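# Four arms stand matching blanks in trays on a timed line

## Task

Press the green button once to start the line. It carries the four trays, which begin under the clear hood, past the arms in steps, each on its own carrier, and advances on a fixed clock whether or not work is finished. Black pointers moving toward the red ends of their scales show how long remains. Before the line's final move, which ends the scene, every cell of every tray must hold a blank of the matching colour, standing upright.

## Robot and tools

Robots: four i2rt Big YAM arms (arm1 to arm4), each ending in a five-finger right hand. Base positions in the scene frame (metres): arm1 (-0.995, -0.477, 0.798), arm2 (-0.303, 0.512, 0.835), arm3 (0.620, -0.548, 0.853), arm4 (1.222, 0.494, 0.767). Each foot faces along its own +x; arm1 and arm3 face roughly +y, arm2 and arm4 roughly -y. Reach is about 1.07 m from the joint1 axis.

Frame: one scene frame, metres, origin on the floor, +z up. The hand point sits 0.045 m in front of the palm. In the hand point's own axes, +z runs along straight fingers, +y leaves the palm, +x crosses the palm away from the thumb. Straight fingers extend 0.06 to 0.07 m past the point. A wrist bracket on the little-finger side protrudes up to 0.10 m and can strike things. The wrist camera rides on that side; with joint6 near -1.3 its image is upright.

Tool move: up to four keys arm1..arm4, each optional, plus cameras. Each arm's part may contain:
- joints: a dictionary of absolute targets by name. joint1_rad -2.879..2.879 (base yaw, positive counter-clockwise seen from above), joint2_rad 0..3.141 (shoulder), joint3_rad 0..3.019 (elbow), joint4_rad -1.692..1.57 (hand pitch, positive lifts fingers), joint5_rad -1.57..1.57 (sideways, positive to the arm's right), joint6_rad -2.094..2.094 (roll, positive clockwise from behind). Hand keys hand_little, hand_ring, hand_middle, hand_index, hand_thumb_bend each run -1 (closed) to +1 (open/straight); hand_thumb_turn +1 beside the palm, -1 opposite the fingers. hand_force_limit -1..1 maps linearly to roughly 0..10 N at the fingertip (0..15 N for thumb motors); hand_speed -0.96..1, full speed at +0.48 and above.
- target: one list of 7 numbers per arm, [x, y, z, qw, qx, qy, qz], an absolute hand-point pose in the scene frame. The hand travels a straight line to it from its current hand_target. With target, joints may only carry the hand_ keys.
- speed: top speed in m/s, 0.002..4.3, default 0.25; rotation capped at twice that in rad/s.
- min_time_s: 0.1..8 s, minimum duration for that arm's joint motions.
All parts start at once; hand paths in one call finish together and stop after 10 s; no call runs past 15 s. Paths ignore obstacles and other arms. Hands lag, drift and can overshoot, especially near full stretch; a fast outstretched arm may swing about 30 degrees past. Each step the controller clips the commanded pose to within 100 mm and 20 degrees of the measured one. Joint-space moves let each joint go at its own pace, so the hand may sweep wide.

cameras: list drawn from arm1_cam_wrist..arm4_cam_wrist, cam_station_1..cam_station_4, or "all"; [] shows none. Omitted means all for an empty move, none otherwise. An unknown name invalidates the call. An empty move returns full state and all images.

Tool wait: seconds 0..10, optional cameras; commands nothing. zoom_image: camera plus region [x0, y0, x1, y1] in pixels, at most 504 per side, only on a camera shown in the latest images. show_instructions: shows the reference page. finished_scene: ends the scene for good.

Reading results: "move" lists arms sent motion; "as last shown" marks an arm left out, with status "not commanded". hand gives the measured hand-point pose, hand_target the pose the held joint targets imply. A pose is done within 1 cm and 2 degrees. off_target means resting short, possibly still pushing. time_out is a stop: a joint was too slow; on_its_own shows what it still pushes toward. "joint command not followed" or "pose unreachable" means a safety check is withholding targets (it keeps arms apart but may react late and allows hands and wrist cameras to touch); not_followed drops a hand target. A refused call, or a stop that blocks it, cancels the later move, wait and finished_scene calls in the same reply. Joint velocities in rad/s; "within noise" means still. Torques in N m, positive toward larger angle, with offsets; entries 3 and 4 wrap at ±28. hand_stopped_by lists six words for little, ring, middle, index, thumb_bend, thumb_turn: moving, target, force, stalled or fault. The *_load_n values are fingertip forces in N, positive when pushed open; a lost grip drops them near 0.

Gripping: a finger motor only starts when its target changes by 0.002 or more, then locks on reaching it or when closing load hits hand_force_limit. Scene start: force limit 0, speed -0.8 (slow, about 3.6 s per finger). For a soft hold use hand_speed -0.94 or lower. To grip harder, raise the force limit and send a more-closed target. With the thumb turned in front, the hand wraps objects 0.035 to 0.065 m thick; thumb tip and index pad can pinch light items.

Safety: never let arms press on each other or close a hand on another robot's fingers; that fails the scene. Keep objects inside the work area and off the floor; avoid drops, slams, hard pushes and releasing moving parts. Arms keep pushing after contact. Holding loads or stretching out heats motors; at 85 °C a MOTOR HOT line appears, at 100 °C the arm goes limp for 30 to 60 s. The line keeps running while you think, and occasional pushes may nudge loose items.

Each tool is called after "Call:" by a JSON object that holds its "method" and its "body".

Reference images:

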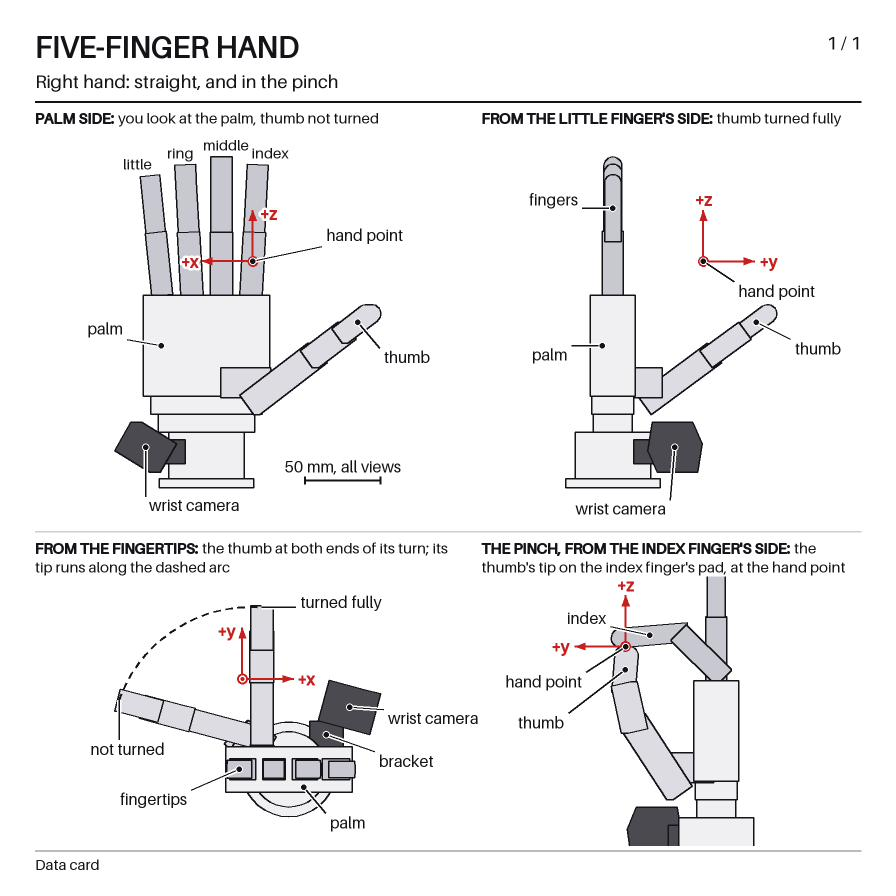

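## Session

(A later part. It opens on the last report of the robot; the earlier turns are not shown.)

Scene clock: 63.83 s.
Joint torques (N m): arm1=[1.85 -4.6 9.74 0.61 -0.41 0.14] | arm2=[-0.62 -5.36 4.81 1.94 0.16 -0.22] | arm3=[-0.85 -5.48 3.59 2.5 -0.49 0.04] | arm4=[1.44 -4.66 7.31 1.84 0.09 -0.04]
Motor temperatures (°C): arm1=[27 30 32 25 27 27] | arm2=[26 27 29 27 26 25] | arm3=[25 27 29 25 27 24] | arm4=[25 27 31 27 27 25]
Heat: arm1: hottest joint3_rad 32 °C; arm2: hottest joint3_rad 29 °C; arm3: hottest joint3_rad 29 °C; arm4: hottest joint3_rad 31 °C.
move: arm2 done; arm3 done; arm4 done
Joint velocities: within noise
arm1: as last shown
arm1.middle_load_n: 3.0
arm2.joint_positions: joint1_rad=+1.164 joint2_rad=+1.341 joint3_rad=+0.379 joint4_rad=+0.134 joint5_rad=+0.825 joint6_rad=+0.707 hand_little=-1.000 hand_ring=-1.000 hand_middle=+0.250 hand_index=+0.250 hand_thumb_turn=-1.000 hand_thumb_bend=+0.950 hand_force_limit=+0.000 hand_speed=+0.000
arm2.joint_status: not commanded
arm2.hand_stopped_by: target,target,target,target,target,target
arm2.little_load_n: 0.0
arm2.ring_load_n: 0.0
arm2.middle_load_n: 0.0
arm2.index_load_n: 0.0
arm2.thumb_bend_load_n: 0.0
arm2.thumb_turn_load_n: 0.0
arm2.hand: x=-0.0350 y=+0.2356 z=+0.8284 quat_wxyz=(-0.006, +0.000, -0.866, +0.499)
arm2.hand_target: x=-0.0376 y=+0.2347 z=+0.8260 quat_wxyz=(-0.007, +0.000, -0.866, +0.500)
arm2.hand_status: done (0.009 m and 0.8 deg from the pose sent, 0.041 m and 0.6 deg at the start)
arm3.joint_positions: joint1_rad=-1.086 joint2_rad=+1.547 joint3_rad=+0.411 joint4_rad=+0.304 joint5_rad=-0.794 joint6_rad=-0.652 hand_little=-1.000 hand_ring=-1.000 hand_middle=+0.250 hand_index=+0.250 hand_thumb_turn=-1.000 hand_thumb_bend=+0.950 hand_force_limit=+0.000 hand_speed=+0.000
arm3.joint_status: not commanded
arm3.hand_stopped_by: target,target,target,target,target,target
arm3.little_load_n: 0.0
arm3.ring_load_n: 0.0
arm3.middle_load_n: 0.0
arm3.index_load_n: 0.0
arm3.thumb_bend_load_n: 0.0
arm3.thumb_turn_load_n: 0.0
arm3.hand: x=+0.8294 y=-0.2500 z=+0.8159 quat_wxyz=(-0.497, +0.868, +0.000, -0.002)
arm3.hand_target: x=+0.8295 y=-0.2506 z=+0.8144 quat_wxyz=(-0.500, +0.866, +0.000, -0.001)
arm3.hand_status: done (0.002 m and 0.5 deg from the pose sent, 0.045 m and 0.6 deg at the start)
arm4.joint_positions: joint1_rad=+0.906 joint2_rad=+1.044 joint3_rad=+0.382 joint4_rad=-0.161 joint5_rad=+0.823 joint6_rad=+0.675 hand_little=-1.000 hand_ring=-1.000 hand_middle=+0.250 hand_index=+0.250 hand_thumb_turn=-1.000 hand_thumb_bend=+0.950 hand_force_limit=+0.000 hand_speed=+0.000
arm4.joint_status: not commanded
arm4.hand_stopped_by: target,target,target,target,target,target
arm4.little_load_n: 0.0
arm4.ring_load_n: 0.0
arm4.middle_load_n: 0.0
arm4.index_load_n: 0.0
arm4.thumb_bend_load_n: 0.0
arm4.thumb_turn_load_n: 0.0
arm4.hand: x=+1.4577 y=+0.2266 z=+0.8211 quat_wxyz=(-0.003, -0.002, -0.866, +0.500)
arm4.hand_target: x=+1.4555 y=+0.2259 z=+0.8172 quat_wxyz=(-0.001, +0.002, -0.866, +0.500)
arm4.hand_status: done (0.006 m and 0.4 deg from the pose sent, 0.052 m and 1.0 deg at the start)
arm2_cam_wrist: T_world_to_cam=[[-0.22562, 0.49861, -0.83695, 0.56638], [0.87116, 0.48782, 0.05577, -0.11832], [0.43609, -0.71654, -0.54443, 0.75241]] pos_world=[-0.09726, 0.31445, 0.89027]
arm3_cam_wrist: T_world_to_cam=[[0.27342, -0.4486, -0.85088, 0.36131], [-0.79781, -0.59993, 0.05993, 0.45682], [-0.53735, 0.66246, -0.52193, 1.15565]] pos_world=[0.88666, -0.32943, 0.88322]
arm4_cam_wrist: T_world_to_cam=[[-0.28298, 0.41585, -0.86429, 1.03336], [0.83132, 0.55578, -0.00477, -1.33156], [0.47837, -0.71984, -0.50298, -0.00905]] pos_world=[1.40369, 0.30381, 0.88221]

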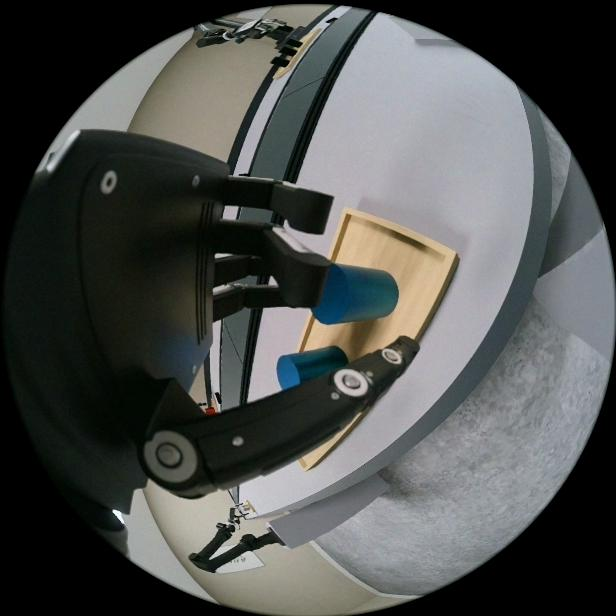

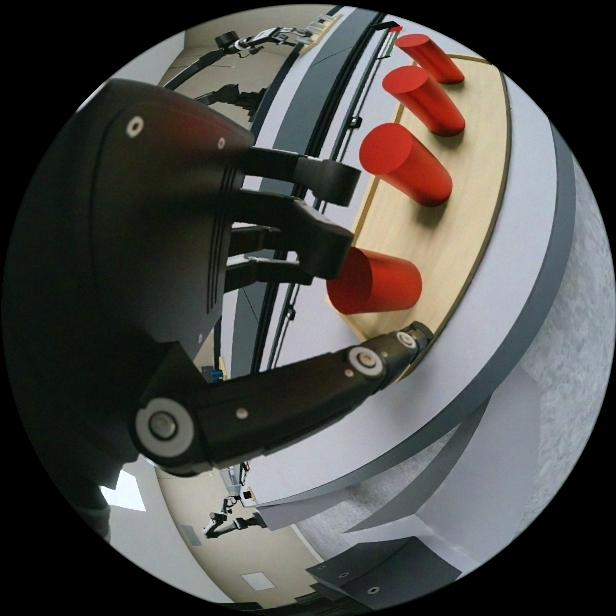

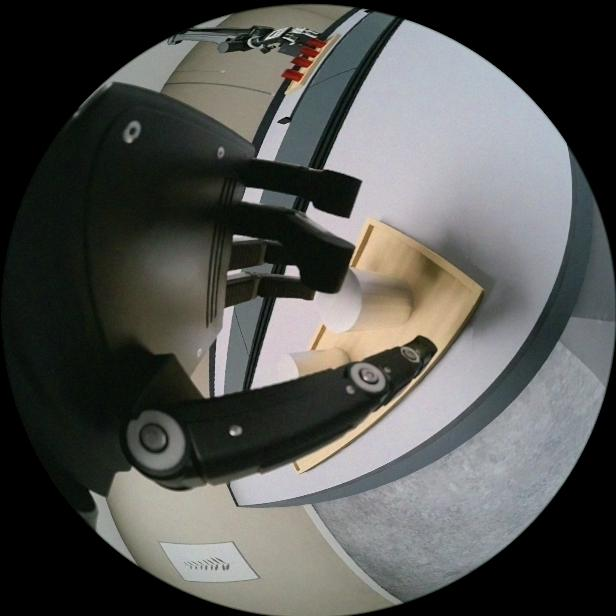

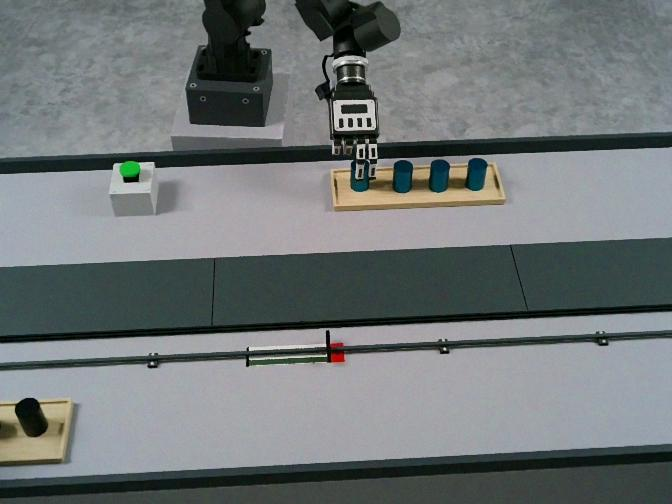

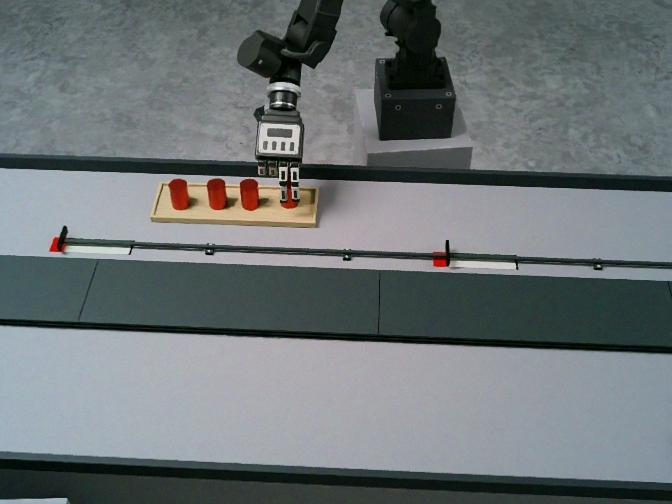

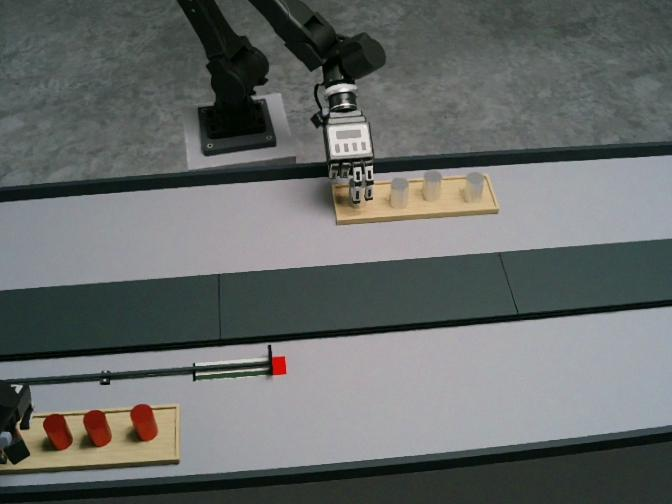

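Call:
{"method": "move", "body": {"arm2": {"target": [-0.048, 0.224, 0.806, 0, 0, -0.866, 0.5], "speed": 0.08}, "arm3": {"target": [0.835, -0.254, 0.800, 0.5, -0.866, 0, 0], "speed": 0.08}, "arm4": {"target": [1.4545, 0.2255, 0.801, 0, 0, -0.866, 0.5], "speed": 0.08}, "cameras": ["arm2_cam_wrist", "arm3_cam_wrist", "arm4_cam_wrist", "cam_station_2", "cam_station_3", "cam_station_4"]}}

Call:
{"method": "zoom_image", "body": {"camera": "arm2_cam_wrist", "region": [260, 220, 440, 400]}}

Call:
{"method": "zoom_image", "body": {"camera": "arm3_cam_wrist", "region": [310, 200, 490, 380]}}

Call:
{"method": "zoom_image", "body": {"camera": "arm4_cam_wrist", "region": [280, 210, 460, 390]}}

Call:
{"method": "zoom_image", "body": {"camera": "cam_station_2", "region": [300, 100, 420, 220]}}

Call:
{"method": "zoom_image", "body": {"camera": "cam_station_3", "region": [220, 110, 340, 230]}}

Call:
{"method": "zoom_image", "body": {"camera": "cam_station_4", "region": [300, 110, 420, 230]}}

Scene clock: 66.83 s.
Joint torques (N m): arm1=[1.85 -4.66 9.74 0.59 -0.41 0.15] | arm2=[-0.56 -5.71 4.05 1.99 0.14 -0.18] | arm3=[-1.38 -5.54 3.44 2.48 -0.5 -0.13] | arm4=[1.38 -4.42 6.69 1.94 0.21 -0.03]
Motor temperatures (°C): arm1=[27 30 32 25 27 27] | arm2=[26 27 29 27 26 25] | arm3=[25 27 29 25 27 24] | arm4=[25 27 31 27 27 25]
Heat: arm1: hottest joint3_rad 32 °C; arm2: hottest joint3_rad 29 °C; arm3: hottest joint3_rad 29 °C; arm4: hottest joint3_rad 31 °C.
move: arm2 done; arm3 done; arm4 done
Joint velocities: within noise
arm1: as last shown
arm1.middle_load_n: 3.5
arm2.joint_positions: joint1_rad=+1.117 joint2_rad=+1.424 joint3_rad=+0.357 joint4_rad=+0.261 joint5_rad=+0.802 joint6_rad=+0.661 hand_little=-1.000 hand_ring=-1.000 hand_middle=+0.250 hand_index=+0.250 hand_thumb_turn=-1.000 hand_thumb_bend=+0.950 hand_force_limit=+0.000 hand_speed=+0.000
arm2.joint_status: not commanded
arm2.hand_stopped_by: target,target,target,target,target,target
arm2.little_load_n: 0.0
arm2.ring_load_n: 0.0
arm2.middle_load_n: 0.0
arm2.index_load_n: 0.0
arm2.thumb_bend_load_n: 0.0
arm2.thumb_turn_load_n: 0.0
arm2.hand: x=-0.0456 y=+0.2251 z=+0.8084 quat_wxyz=(+0.001, -0.001, -0.867, +0.499)
arm2.hand_target: x=-0.0486 y=+0.2248 z=+0.8058 quat_wxyz=(+0.001, +0.000, -0.867, +0.499)
arm2.hand_status: done (0.004 m and 0.2 deg from the pose sent, 0.028 m and 0.8 deg at the start)
arm3.joint_positions: joint1_rad=-1.086 joint2_rad=+1.608 joint3_rad=+0.412 joint4_rad=+0.351 joint5_rad=-0.806 joint6_rad=-0.652 hand_little=-1.000 hand_ring=-1.000 hand_middle=+0.250 hand_index=+0.250 hand_thumb_turn=-1.000 hand_thumb_bend=+0.950 hand_force_limit=+0.000 hand_speed=+0.000
arm3.joint_status: not commanded
arm3.hand_stopped_by: target,target,target,target,target,target
arm3.little_load_n: 0.0
arm3.ring_load_n: 0.5
arm3.middle_load_n: 0.0
arm3.index_load_n: 0.0
arm3.thumb_bend_load_n: 0.0
arm3.thumb_turn_load_n: 0.0
arm3.hand: x=+0.8273 y=-0.2491 z=+0.8026 quat_wxyz=(-0.497, +0.868, +0.000, -0.011)
arm3.hand_target: x=+0.8311 y=-0.2506 z=+0.8006 quat_wxyz=(-0.500, +0.866, +0.004, -0.004)
arm3.hand_status: done (0.009 m and 1.3 deg from the pose sent, 0.017 m and 0.5 deg at the start)
arm4.joint_positions: joint1_rad=+0.905 joint2_rad=+1.094 joint3_rad=+0.357 joint4_rad=-0.087 joint5_rad=+0.823 joint6_rad=+0.675 hand_little=-1.000 hand_ring=-1.000 hand_middle=+0.250 hand_index=+0.250 hand_thumb_turn=-1.000 hand_thumb_bend=+0.950 hand_force_limit=+0.000 hand_speed=+0.000
arm4.joint_status: not commanded
arm4.hand_stopped_by: target,target,target,target,target,target
arm4.little_load_n: 0.0
arm4.ring_load_n: 0.0
arm4.middle_load_n: 0.0
arm4.index_load_n: 0.0
arm4.thumb_bend_load_n: 0.0
arm4.thumb_turn_load_n: 0.0
arm4.hand: x=+1.4572 y=+0.2264 z=+0.8056 quat_wxyz=(-0.002, -0.002, -0.866, +0.500)
arm4.hand_target: x=+1.4541 y=+0.2259 z=+0.8012 quat_wxyz=(+0.000, +0.000, -0.866, +0.500)
arm4.hand_status: done (0.005 m and 0.4 deg from the pose sent, 0.020 m and 0.4 deg at the start)
arm2_cam_wrist: T_world_to_cam=[[-0.23081, 0.50172, -0.83367, 0.54891], [0.87601, 0.48006, 0.04639, -0.09325], [0.42349, -0.71959, -0.55031, 0.74347]] pos_world=[-0.10647, 0.30436, 0.87108]
arm3_cam_wrist: T_world_to_cam=[[0.2642, -0.44583, -0.85524, 0.36275], [-0.79172, -0.60666, 0.07166, 0.44039], [-0.55079, 0.65818, -0.51325, 1.15014]] pos_world=[0.88631, -0.32811, 0.86899]
arm4_cam_wrist: T_world_to_cam=[[-0.28235, 0.41629, -0.86428, 1.01882], [0.83215, 0.55453, -0.00476, -1.33199], [0.47728, -0.72056, -0.50299, -0.0151]] pos_world=[1.40329, 0.30361, 0.86661]

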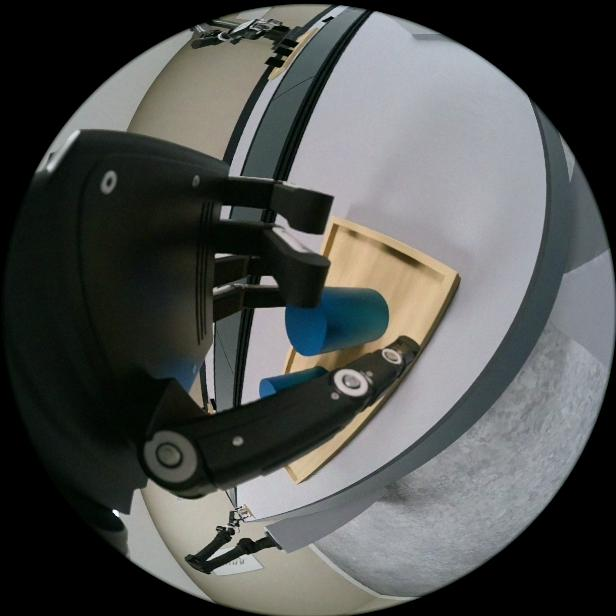

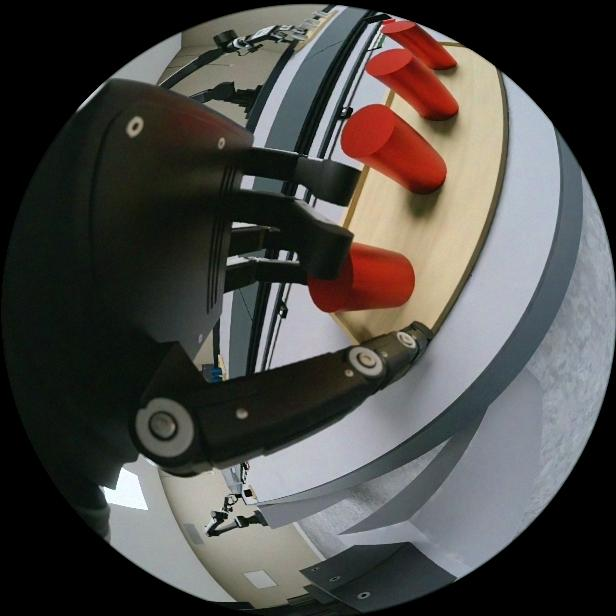

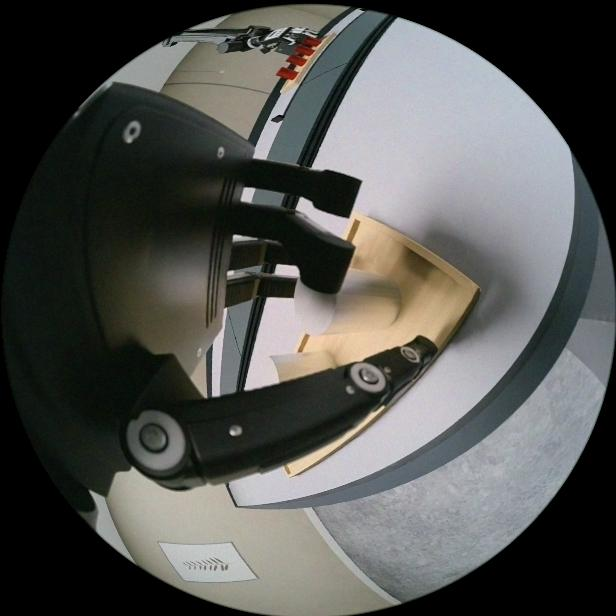

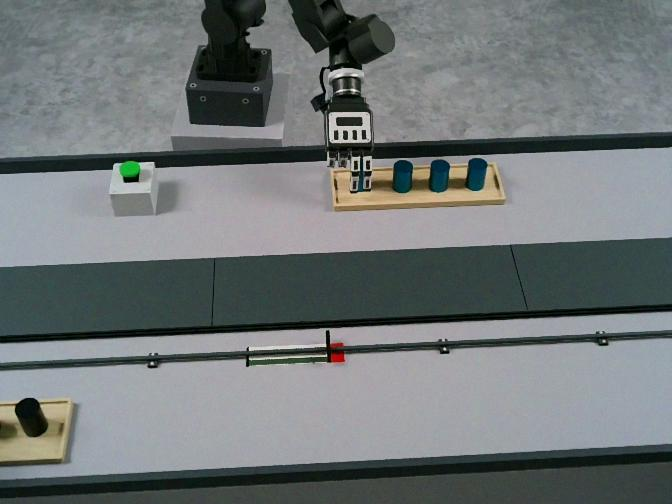

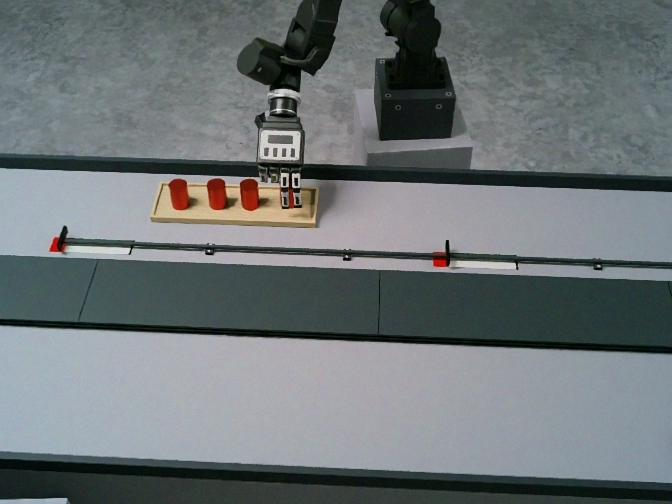

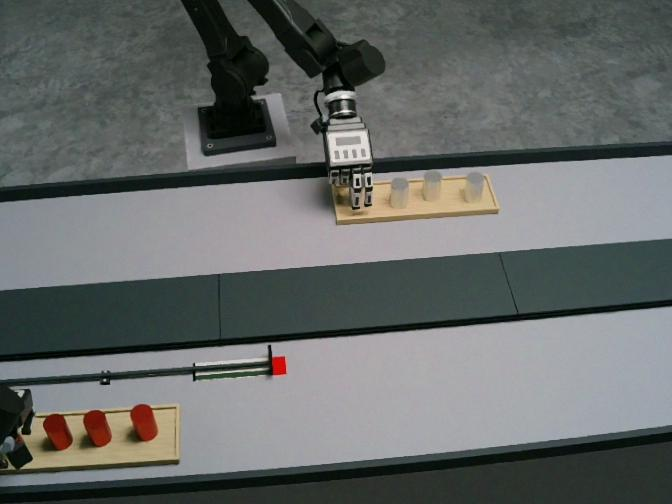

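Scaled by 2.800 from the camera's image (finer frame: 880x880).

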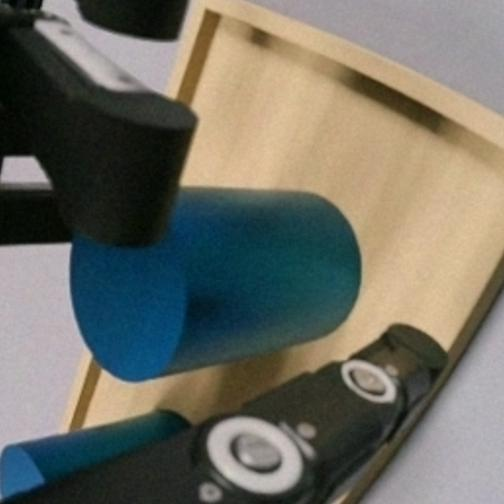

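Scaled by 2.800 from the camera's image (finer frame: 880x880).

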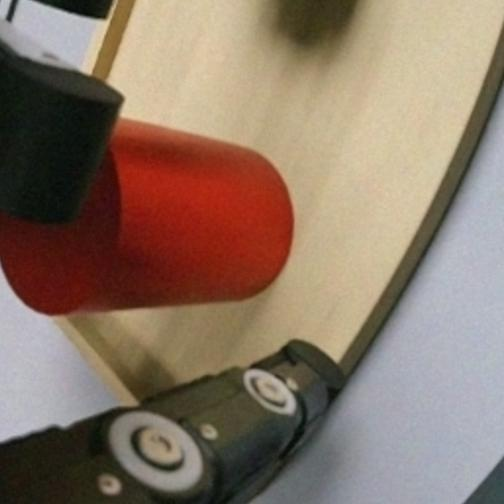

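Scaled by 2.800 from the camera's image (finer frame: 880x880).

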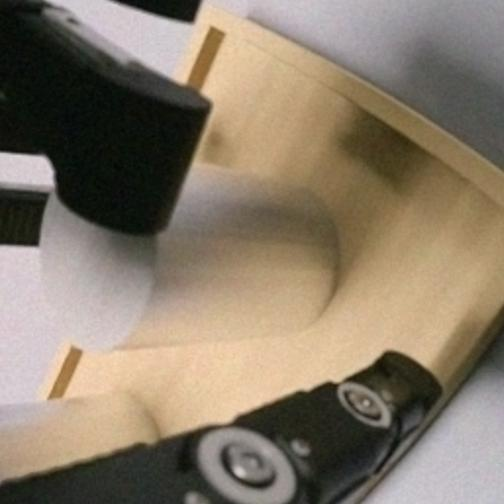

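Scaled by 4.200.

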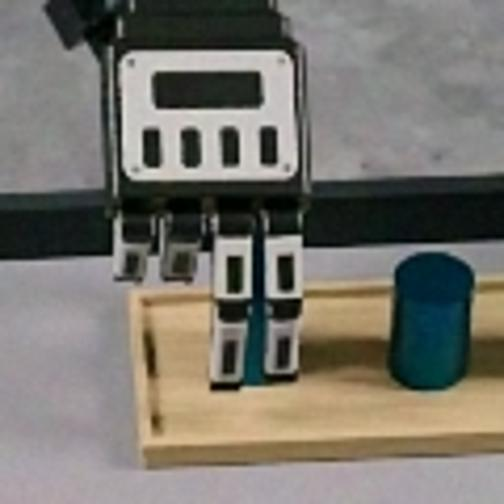

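Scaled by 4.200.

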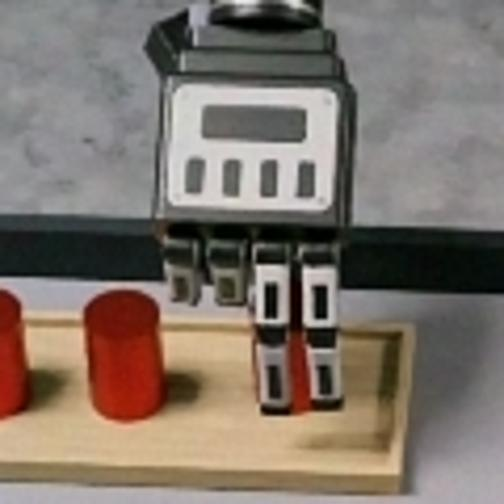

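Scaled by 4.200.

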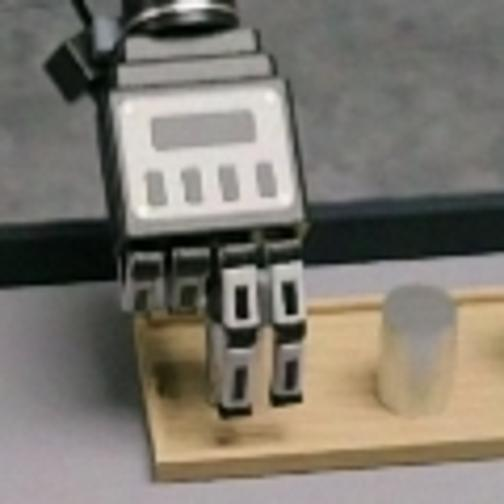

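Call:
{"method": "move", "body": {"arm3": {"target": [0.840, -0.2535, 0.799, 0.5, -0.866, 0, 0], "speed": 0.06}, "arm2": {"joints": {"hand_middle": 0.1, "hand_index": 0.1, "hand_thumb_bend": 0.6, "hand_speed": -0.85, "hand_force_limit": -0.6}}, "arm4": {"joints": {"hand_middle": 0.1, "hand_index": 0.1, "hand_thumb_bend": 0.6, "hand_speed": -0.85, "hand_force_limit": -0.6}}}}

Call:
{"method": "move", "body": {"arm3": {"joints": {"hand_middle": 0.1, "hand_index": 0.1, "hand_thumb_bend": 0.6, "hand_speed": -0.85, "hand_force_limit": -0.6}}, "arm2": {"joints": {"hand_thumb_bend": 0.1, "hand_speed": -0.9}}, "arm4": {"joints": {"hand_thumb_bend": 0.1, "hand_speed": -0.9}}, "cameras": ["arm2_cam_wrist", "arm3_cam_wrist", "arm4_cam_wrist", "cam_station_2", "cam_station_3", "cam_station_4"]}}

Call:
{"method": "zoom_image", "body": {"camera": "arm2_cam_wrist", "region": [260, 220, 440, 400]}}

Call:
{"method": "zoom_image", "body": {"camera": "arm3_cam_wrist", "region": [310, 200, 490, 380]}}

Call:
{"method": "zoom_image", "body": {"camera": "arm4_cam_wrist", "region": [280, 210, 460, 390]}}

Scene clock: 69.93 s.
Joint torques (N m): arm1=[1.85 -4.66 9.74 0.59 -0.41 0.14] | arm2=[-0.62 -5.71 4.05 1.98 0.17 -0.21] | arm3=[-1.44 -5.48 4.22 2.14 -0.5 -0.17] | arm4=[0.85 -5.19 6.6 2.14 0.18 -0.03]
Motor temperatures (°C): arm1=[27 30 33 25 27 27] | arm2=[26 27 28 27 26 25] | arm3=[25 27 29 25 27 24] | arm4=[25 27 31 27 27 25]
Heat: arm1: hottest joint3_rad 33 °C; arm2: hottest joint3_rad 28 °C; arm3: hottest joint3_rad 29 °C; arm4: hottest joint3_rad 31 °C.
move: arm2 done; arm3 done; arm4 done
Joint velocities: within noise
arm1: as last shown
arm2.joint_positions: joint1_rad=+1.117 joint2_rad=+1.424 joint3_rad=+0.357 joint4_rad=+0.261 joint5_rad=+0.802 joint6_rad=+0.661 hand_little=-1.000 hand_ring=-1.000 hand_middle=+0.100 hand_index=+0.100 hand_thumb_turn=-1.000 hand_thumb_bend=+0.600 hand_force_limit=-0.600 hand_speed=-0.850
arm2.joint_status: all done
arm2.hand_stopped_by: target,target,target,target,target,target
arm2.little_load_n: 0.0
arm2.ring_load_n: 0.0
arm2.middle_load_n: 0.0
arm2.index_load_n: 0.0
arm2.thumb_bend_load_n: 0.5
arm2.thumb_turn_load_n: 0.0
arm2.hand: x=-0.0456 y=+0.2251 z=+0.8084 quat_wxyz=(+0.001, -0.001, -0.867, +0.499)
arm2.hand_target: x=-0.0486 y=+0.2247 z=+0.8059 quat_wxyz=(+0.001, +0.000, -0.866, +0.499)
arm2.hand_status: not commanded
arm3.joint_positions: joint1_rad=-1.108 joint2_rad=+1.618 joint3_rad=+0.412 joint4_rad=+0.351 joint5_rad=-0.813 joint6_rad=-0.654 hand_little=-1.000 hand_ring=-1.000 hand_middle=+0.250 hand_index=+0.250 hand_thumb_turn=-1.000 hand_thumb_bend=+0.950 hand_force_limit=+0.000 hand_speed=+0.000
arm3.joint_status: not commanded
arm3.hand_stopped_by: target,target,target,target,target,target
arm3.little_load_n: 0.0
arm3.ring_load_n: 0.0
arm3.middle_load_n: 0.0
arm3.index_load_n: 0.0
arm3.thumb_bend_load_n: 0.0
arm3.thumb_turn_load_n: 0.0
arm3.hand: x=+0.8314 y=-0.2541 z=+0.8002 quat_wxyz=(-0.497, +0.868, -0.009, -0.011)
arm3.hand_target: x=+0.8394 y=-0.2532 z=+0.7996 quat_wxyz=(-0.500, +0.866, -0.003, -0.002)
arm3.hand_status: done (0.009 m and 1.7 deg from the pose sent, 0.014 m and 1.3 deg at the start)
arm4.joint_positions: joint1_rad=+0.905 joint2_rad=+1.094 joint3_rad=+0.357 joint4_rad=-0.087 joint5_rad=+0.823 joint6_rad=+0.675 hand_little=-1.000 hand_ring=-1.000 hand_middle=+0.100 hand_index=+0.100 hand_thumb_turn=-1.000 hand_thumb_bend=+0.600 hand_force_limit=-0.600 hand_speed=-0.850
arm4.joint_status: all done
arm4.hand_stopped_by: target,target,target,target,target,target
arm4.little_load_n: 0.0
arm4.ring_load_n: 0.0
arm4.middle_load_n: 0.0
arm4.index_load_n: 0.0
arm4.thumb_bend_load_n: 0.0
arm4.thumb_turn_load_n: 0.0
arm4.hand: x=+1.4572 y=+0.2264 z=+0.8056 quat_wxyz=(-0.002, -0.002, -0.866, +0.500)
arm4.hand_target: x=+1.4541 y=+0.2259 z=+0.8012 quat_wxyz=(+0.000, +0.000, -0.866, +0.500)
arm4.hand_status: not commanded
pictures: none

Scene clock: 72.17 s.
Joint torques (N m): arm1=[1.85 -4.66 9.73 0.59 -0.41 0.14] | arm2=[-0.62 -5.71 4.05 1.98 0.24 -0.2] | arm3=[-1.38 -5.48 4.21 2.14 -0.5 -0.17] | arm4=[1.03 -4.48 6.67 1.81 0.19 -0.02]
Motor temperatures (°C): arm1=[27 30 33 25 27 27] | arm2=[26 27 28 27 26 25] | arm3=[25 27 29 25 27 24] | arm4=[25 27 31 27 27 25]
Heat: arm1: hottest joint3_rad 33 °C; arm2: hottest joint3_rad 28 °C; arm3: hottest joint3_rad 29 °C; arm4: hottest joint3_rad 31 °C.
move: arm2 off_target; arm3 done; arm4 off_target
Joint velocities: within noise
arm1: as last shown
arm2.joint_positions: joint1_rad=+1.117 joint2_rad=+1.424 joint3_rad=+0.357 joint4_rad=+0.261 joint5_rad=+0.800 joint6_rad=+0.659 hand_little=-1.000 hand_ring=-1.000 hand_middle=+0.100 hand_index=+0.100 hand_thumb_turn=-1.000 hand_thumb_bend=+0.396 hand_force_limit=-0.600 hand_speed=-0.900
arm2.joint_status: hand_thumb_bend off_target (ended at +0.396, target +0.100); the others done
arm2.hand_stopped_by: target,target,target,target,force,target
arm2.little_load_n: 0.0
arm2.ring_load_n: 0.0
arm2.middle_load_n: 0.0
arm2.index_load_n: 2.0
arm2.thumb_bend_load_n: 2.5
arm2.thumb_turn_load_n: 0.0
arm2.hand: x=-0.0455 y=+0.2253 z=+0.8083 quat_wxyz=(+0.001, +0.000, -0.867, +0.498)
arm2.hand_target: x=-0.0487 y=+0.2247 z=+0.8059 quat_wxyz=(+0.001, +0.000, -0.866, +0.499)
arm2.hand_status: not commanded
arm3.joint_positions: joint1_rad=-1.108 joint2_rad=+1.618 joint3_rad=+0.412 joint4_rad=+0.351 joint5_rad=-0.813 joint6_rad=-0.654 hand_little=-1.000 hand_ring=-1.000 hand_middle=+0.100 hand_index=+0.100 hand_thumb_turn=-1.000 hand_thumb_bend=+0.600 hand_force_limit=-0.600 hand_speed=-0.850
arm3.joint_status: all done
arm3.hand_stopped_by: target,target,target,target,target,target
arm3.little_load_n: 0.0
arm3.ring_load_n: 0.0
arm3.middle_load_n: 0.0
arm3.index_load_n: 0.0
arm3.thumb_bend_load_n: 0.0
arm3.thumb_turn_load_n: 0.0
arm3.hand: x=+0.8314 y=-0.2541 z=+0.8002 quat_wxyz=(-0.497, +0.868, -0.009, -0.011)
arm3.hand_target: x=+0.8395 y=-0.2532 z=+0.7996 quat_wxyz=(-0.500, +0.866, -0.003, -0.002)
arm3.hand_status: not commanded
arm4.joint_positions: joint1_rad=+0.905 joint2_rad=+1.094 joint3_rad=+0.357 joint4_rad=-0.087 joint5_rad=+0.823 joint6_rad=+0.675 hand_little=-1.000 hand_ring=-1.000 hand_middle=+0.100 hand_index=+0.100 hand_thumb_turn=-1.000 hand_thumb_bend=+0.401 hand_force_limit=-0.600 hand_speed=-0.900
arm4.joint_status: hand_thumb_bend off_target (ended at +0.401, target +0.100); the others done
arm4.hand_stopped_by: target,target,target,target,force,target
arm4.little_load_n: 0.0
arm4.ring_load_n: 0.0
arm4.middle_load_n: 2.5
arm4.index_load_n: 0.0
arm4.thumb_bend_load_n: 3.0
arm4.thumb_turn_load_n: 0.5
arm4.hand: x=+1.4572 y=+0.2264 z=+0.8056 quat_wxyz=(-0.002, -0.002, -0.866, +0.500)
arm4.hand_target: x=+1.4541 y=+0.2259 z=+0.8012 quat_wxyz=(+0.000, +0.000, -0.866, +0.500)
arm4.hand_status: not commanded
arm2_cam_wrist: T_world_to_cam=[[-0.23228, 0.50205, -0.83306, 0.54813], [0.87514, 0.48165, 0.04626, -0.09371], [0.42447, -0.7183, -0.55124, 0.74399]] pos_world=[-0.10647, 0.30436, 0.87108]
arm3_cam_wrist: T_world_to_cam=[[0.24899, -0.45096, -0.85711, 0.37029], [-0.80092, -0.59346, 0.07957, 0.44548], [-0.54454, 0.66667, -0.50895, 1.14794]] pos_world=[0.8897, -0.33394, 0.86618]
arm4_cam_wrist: T_world_to_cam=[[-0.28235, 0.41629, -0.86428, 1.01882], [0.83215, 0.55453, -0.00476, -1.33199], [0.47728, -0.72056, -0.50299, -0.0151]] pos_world=[1.40329, 0.30361, 0.86661]

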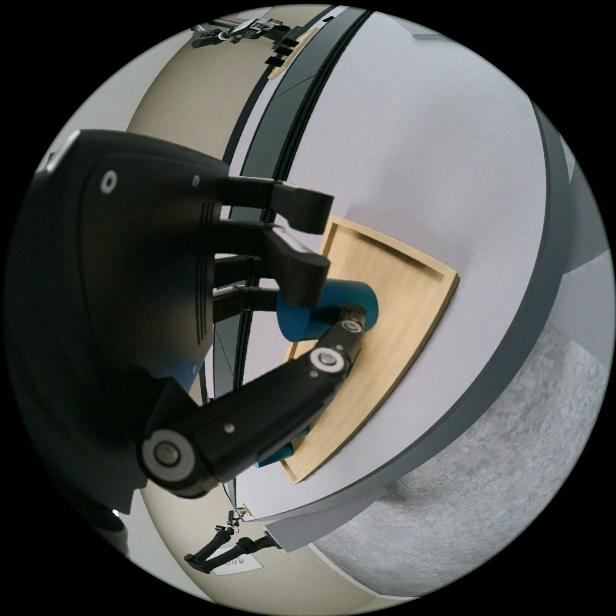

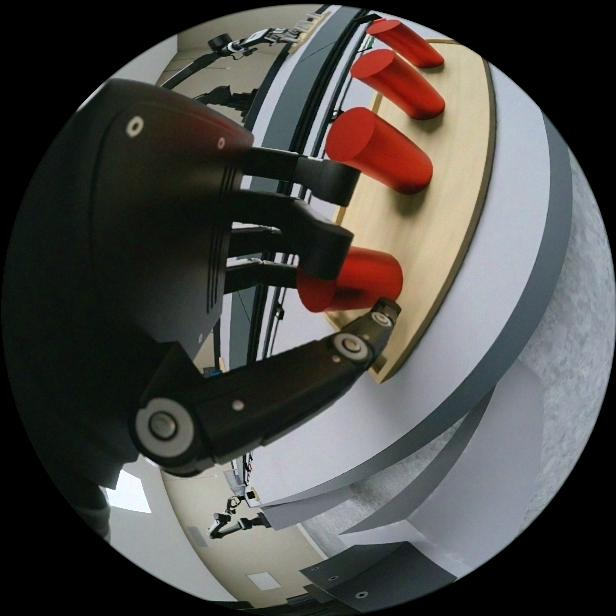

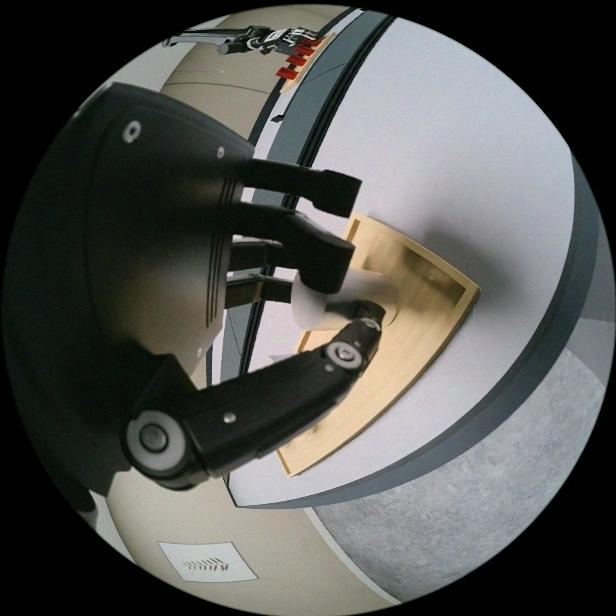

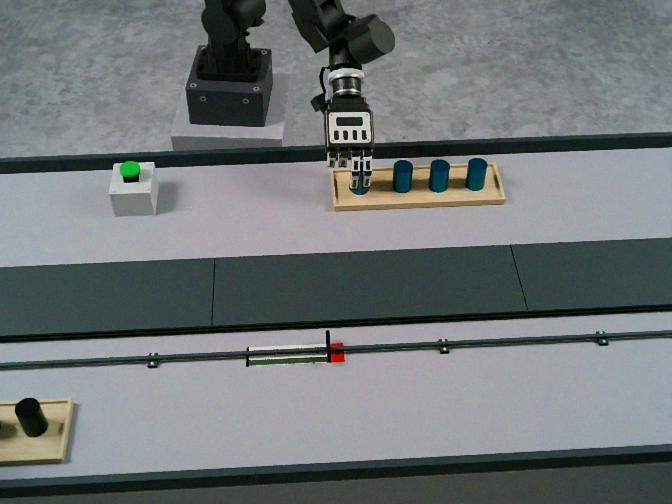

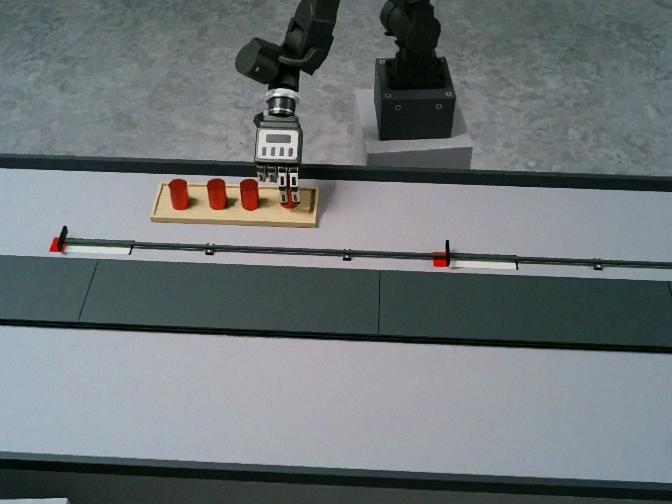

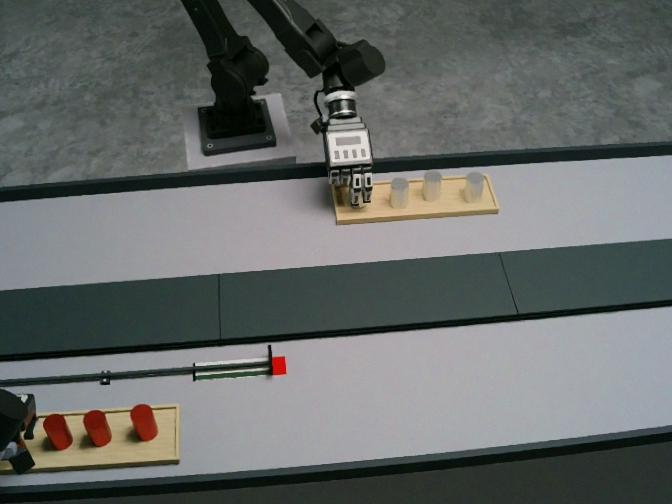

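Scaled by 2.800 from the camera's image (finer frame: 880x880).

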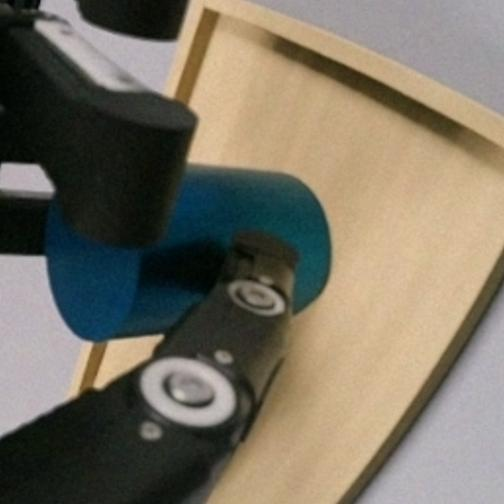

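Scaled by 2.800 from the camera's image (finer frame: 880x880).

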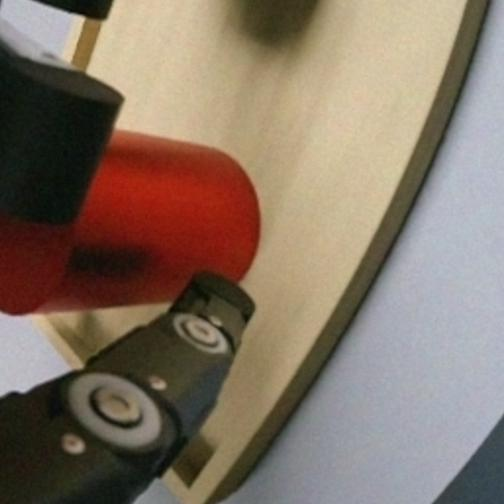

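Scaled by 2.800 from the camera's image (finer frame: 880x880).

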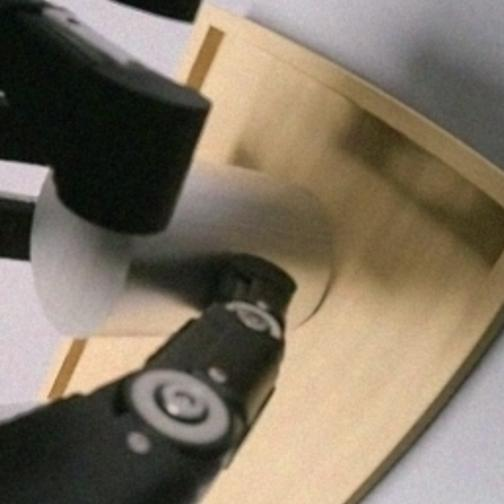

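Call:
{"method": "move", "body": {"arm2": {"joints": {"hand_middle": -0.2, "hand_speed": -0.9}}, "arm4": {"joints": {"hand_index": -0.2, "hand_speed": -0.9}}, "arm3": {"joints": {"hand_thumb_bend": 0.1, "hand_speed": -0.9}}}}

Call:
{"method": "move", "body": {"arm3": {"joints": {"hand_index": -0.2, "hand_middle": -0.2, "hand_speed": -0.9}}}}

Scene clock: 74.63 s.
Joint torques (N m): arm1=[1.85 -4.66 9.73 0.59 -0.41 0.15] | arm2=[-0.62 -5.71 4.05 1.99 0.24 -0.2] | arm3=[-1.32 -5.54 4.21 2.13 -0.49 -0.17] | arm4=[1.14 -4.78 6.69 1.94 0.22 0]
Motor temperatures (°C): arm1=[27 30 33 25 27 27] | arm2=[26 27 28 27 26 25] | arm3=[25 27 29 25 27 24] | arm4=[25 27 31 27 27 25]
Heat: arm1: hottest joint3_rad 33 °C; arm2: hottest joint3_rad 28 °C; arm3: hottest joint3_rad 29 °C; arm4: hottest joint3_rad 31 °C.
move: arm2 off_target; arm3 off_target; arm4 off_target
Joint velocities: within noise
arm1.joint_positions: joint1_rad=-1.038 joint2_rad=+0.979 joint3_rad=+0.451 joint4_rad=-0.372 joint5_rad=-0.839 joint6_rad=-0.736 hand_little=-1.000 hand_ring=-1.000 hand_middle=+0.101 hand_index=+0.045 hand_thumb_turn=-1.000 hand_thumb_bend=+0.407 hand_force_limit=-0.600 hand_speed=-0.900
arm1.joint_status: not commanded
arm1.hand_stopped_by: target,target,target,force,force,target
arm1.little_load_n: 0.0
arm1.ring_load_n: 0.0
arm1.middle_load_n: 3.5
arm1.index_load_n: 1.5
arm1.thumb_bend_load_n: 4.0
arm1.thumb_turn_load_n: 0.0
arm1.hand: x=-0.7975 y=-0.2371 z=+0.8769 quat_wxyz=(-0.491, +0.870, -0.038, +0.007)
arm1.hand_target: x=-0.7844 y=-0.2295 z=+0.8983 quat_wxyz=(-0.499, +0.866, -0.029, +0.023)
arm1.hand_status: not commanded
arm2.joint_positions: joint1_rad=+1.117 joint2_rad=+1.424 joint3_rad=+0.357 joint4_rad=+0.261 joint5_rad=+0.800 joint6_rad=+0.659 hand_little=-1.000 hand_ring=-1.000 hand_middle=+0.075 hand_index=+0.100 hand_thumb_turn=-1.000 hand_thumb_bend=+0.396 hand_force_limit=-0.600 hand_speed=-0.900
arm2.joint_status: hand_middle off_target (ended at +0.075, target -0.200); the others done
arm2.hand_stopped_by: target,target,force,target,force,target
arm2.little_load_n: 0.0
arm2.ring_load_n: 0.0
arm2.middle_load_n: 3.0
arm2.index_load_n: 1.0
arm2.thumb_bend_load_n: 4.5
arm2.thumb_turn_load_n: 1.0
arm2.hand: x=-0.0455 y=+0.2253 z=+0.8083 quat_wxyz=(+0.001, +0.000, -0.867, +0.498)
arm2.hand_target: x=-0.0487 y=+0.2247 z=+0.8059 quat_wxyz=(+0.001, +0.000, -0.866, +0.499)
arm2.hand_status: not commanded
arm3.joint_positions: joint1_rad=-1.112 joint2_rad=+1.619 joint3_rad=+0.412 joint4_rad=+0.351 joint5_rad=-0.813 joint6_rad=-0.656 hand_little=-1.000 hand_ring=-1.000 hand_middle=+0.100 hand_index=+0.100 hand_thumb_turn=-1.000 hand_thumb_bend=+0.405 hand_force_limit=-0.600 hand_speed=-0.900
arm3.joint_status: hand_thumb_bend off_target (ended at +0.405, target +0.100); the others done
arm3.hand_stopped_by: target,target,target,target,force,target
arm3.little_load_n: 0.0
arm3.ring_load_n: 0.0
arm3.middle_load_n: 2.5
arm3.index_load_n: 0.0
arm3.thumb_bend_load_n: 3.0
arm3.thumb_turn_load_n: 0.5
arm3.hand: x=+0.8326 y=-0.2552 z=+0.7997 quat_wxyz=(-0.496, +0.868, -0.011, -0.010)
arm3.hand_target: x=+0.8406 y=-0.2541 z=+0.7993 quat_wxyz=(-0.500, +0.866, -0.005, -0.001)
arm3.hand_status: not commanded
arm4.joint_positions: joint1_rad=+0.905 joint2_rad=+1.094 joint3_rad=+0.357 joint4_rad=-0.087 joint5_rad=+0.823 joint6_rad=+0.675 hand_little=-1.000 hand_ring=-1.000 hand_middle=+0.100 hand_index=+0.083 hand_thumb_turn=-1.000 hand_thumb_bend=+0.402 hand_force_limit=-0.600 hand_speed=-0.900
arm4.joint_status: hand_index off_target (ended at +0.083, target -0.200); the others done
arm4.hand_stopped_by: target,target,target,force,force,target
arm4.little_load_n: 0.0
arm4.ring_load_n: 0.0
arm4.middle_load_n: 2.0
arm4.index_load_n: 2.0
arm4.thumb_bend_load_n: 4.0
arm4.thumb_turn_load_n: 0.0
arm4.hand: x=+1.4572 y=+0.2264 z=+0.8056 quat_wxyz=(-0.002, -0.002, -0.866, +0.500)
arm4.hand_target: x=+1.4541 y=+0.2259 z=+0.8012 quat_wxyz=(+0.000, +0.000, -0.866, +0.500)
arm4.hand_status: not commanded
pictures: none

Scene clock: 75.90 s.
Joint torques (N m): arm1=[1.85 -4.66 9.73 0.59 -0.41 0.15] | arm2=[-0.62 -5.71 4.04 1.98 0.24 -0.2] | arm3=[-1.32 -5.54 4.21 2.14 -0.49 -0.17] | arm4=[0.26 -4.54 6.71 1.85 0.2 -0.04]
Motor temperatures (°C): arm1=[27 30 33 25 27 27] | arm2=[26 27 28 27 26 25] | arm3=[25 27 29 25 27 24] | arm4=[25 27 31 27 27 25]
Heat: arm1: hottest joint3_rad 33 °C; arm2: hottest joint3_rad 28 °C; arm3: hottest joint3_rad 29 °C; arm4: hottest joint3_rad 31 °C.
move: arm3 off_target
Joint velocities: within noise
arm1, arm2, arm4: as last shown
arm1.middle_load_n: 3.0
arm2.index_load_n: 0.5
arm3.joint_positions: joint1_rad=-1.112 joint2_rad=+1.619 joint3_rad=+0.412 joint4_rad=+0.351 joint5_rad=-0.813 joint6_rad=-0.656 hand_little=-1.000 hand_ring=-1.000 hand_middle=+0.100 hand_index=+0.045 hand_thumb_turn=-1.000 hand_thumb_bend=+0.405 hand_force_limit=-0.600 hand_speed=-0.900
arm3.joint_status: hand_middle off_target (ended at +0.100, target -0.200); hand_index off_target (ended at +0.045, target -0.200); the others done
arm3.hand_stopped_by: target,target,force,force,force,target
arm3.little_load_n: 0.0
arm3.ring_load_n: 0.0
arm3.middle_load_n: 1.5
arm3.index_load_n: 1.5
arm3.thumb_bend_load_n: 4.0
arm3.thumb_turn_load_n: 0.0
arm3.hand: x=+0.8326 y=-0.2552 z=+0.7997 quat_wxyz=(-0.496, +0.868, -0.011, -0.010)
arm3.hand_target: x=+0.8406 y=-0.2541 z=+0.7993 quat_wxyz=(-0.500, +0.866, -0.005, -0.001)
arm3.hand_status: not commanded
arm4.ring_load_n: 0.5
arm4.thumb_turn_load_n: 0.5
pictures: none


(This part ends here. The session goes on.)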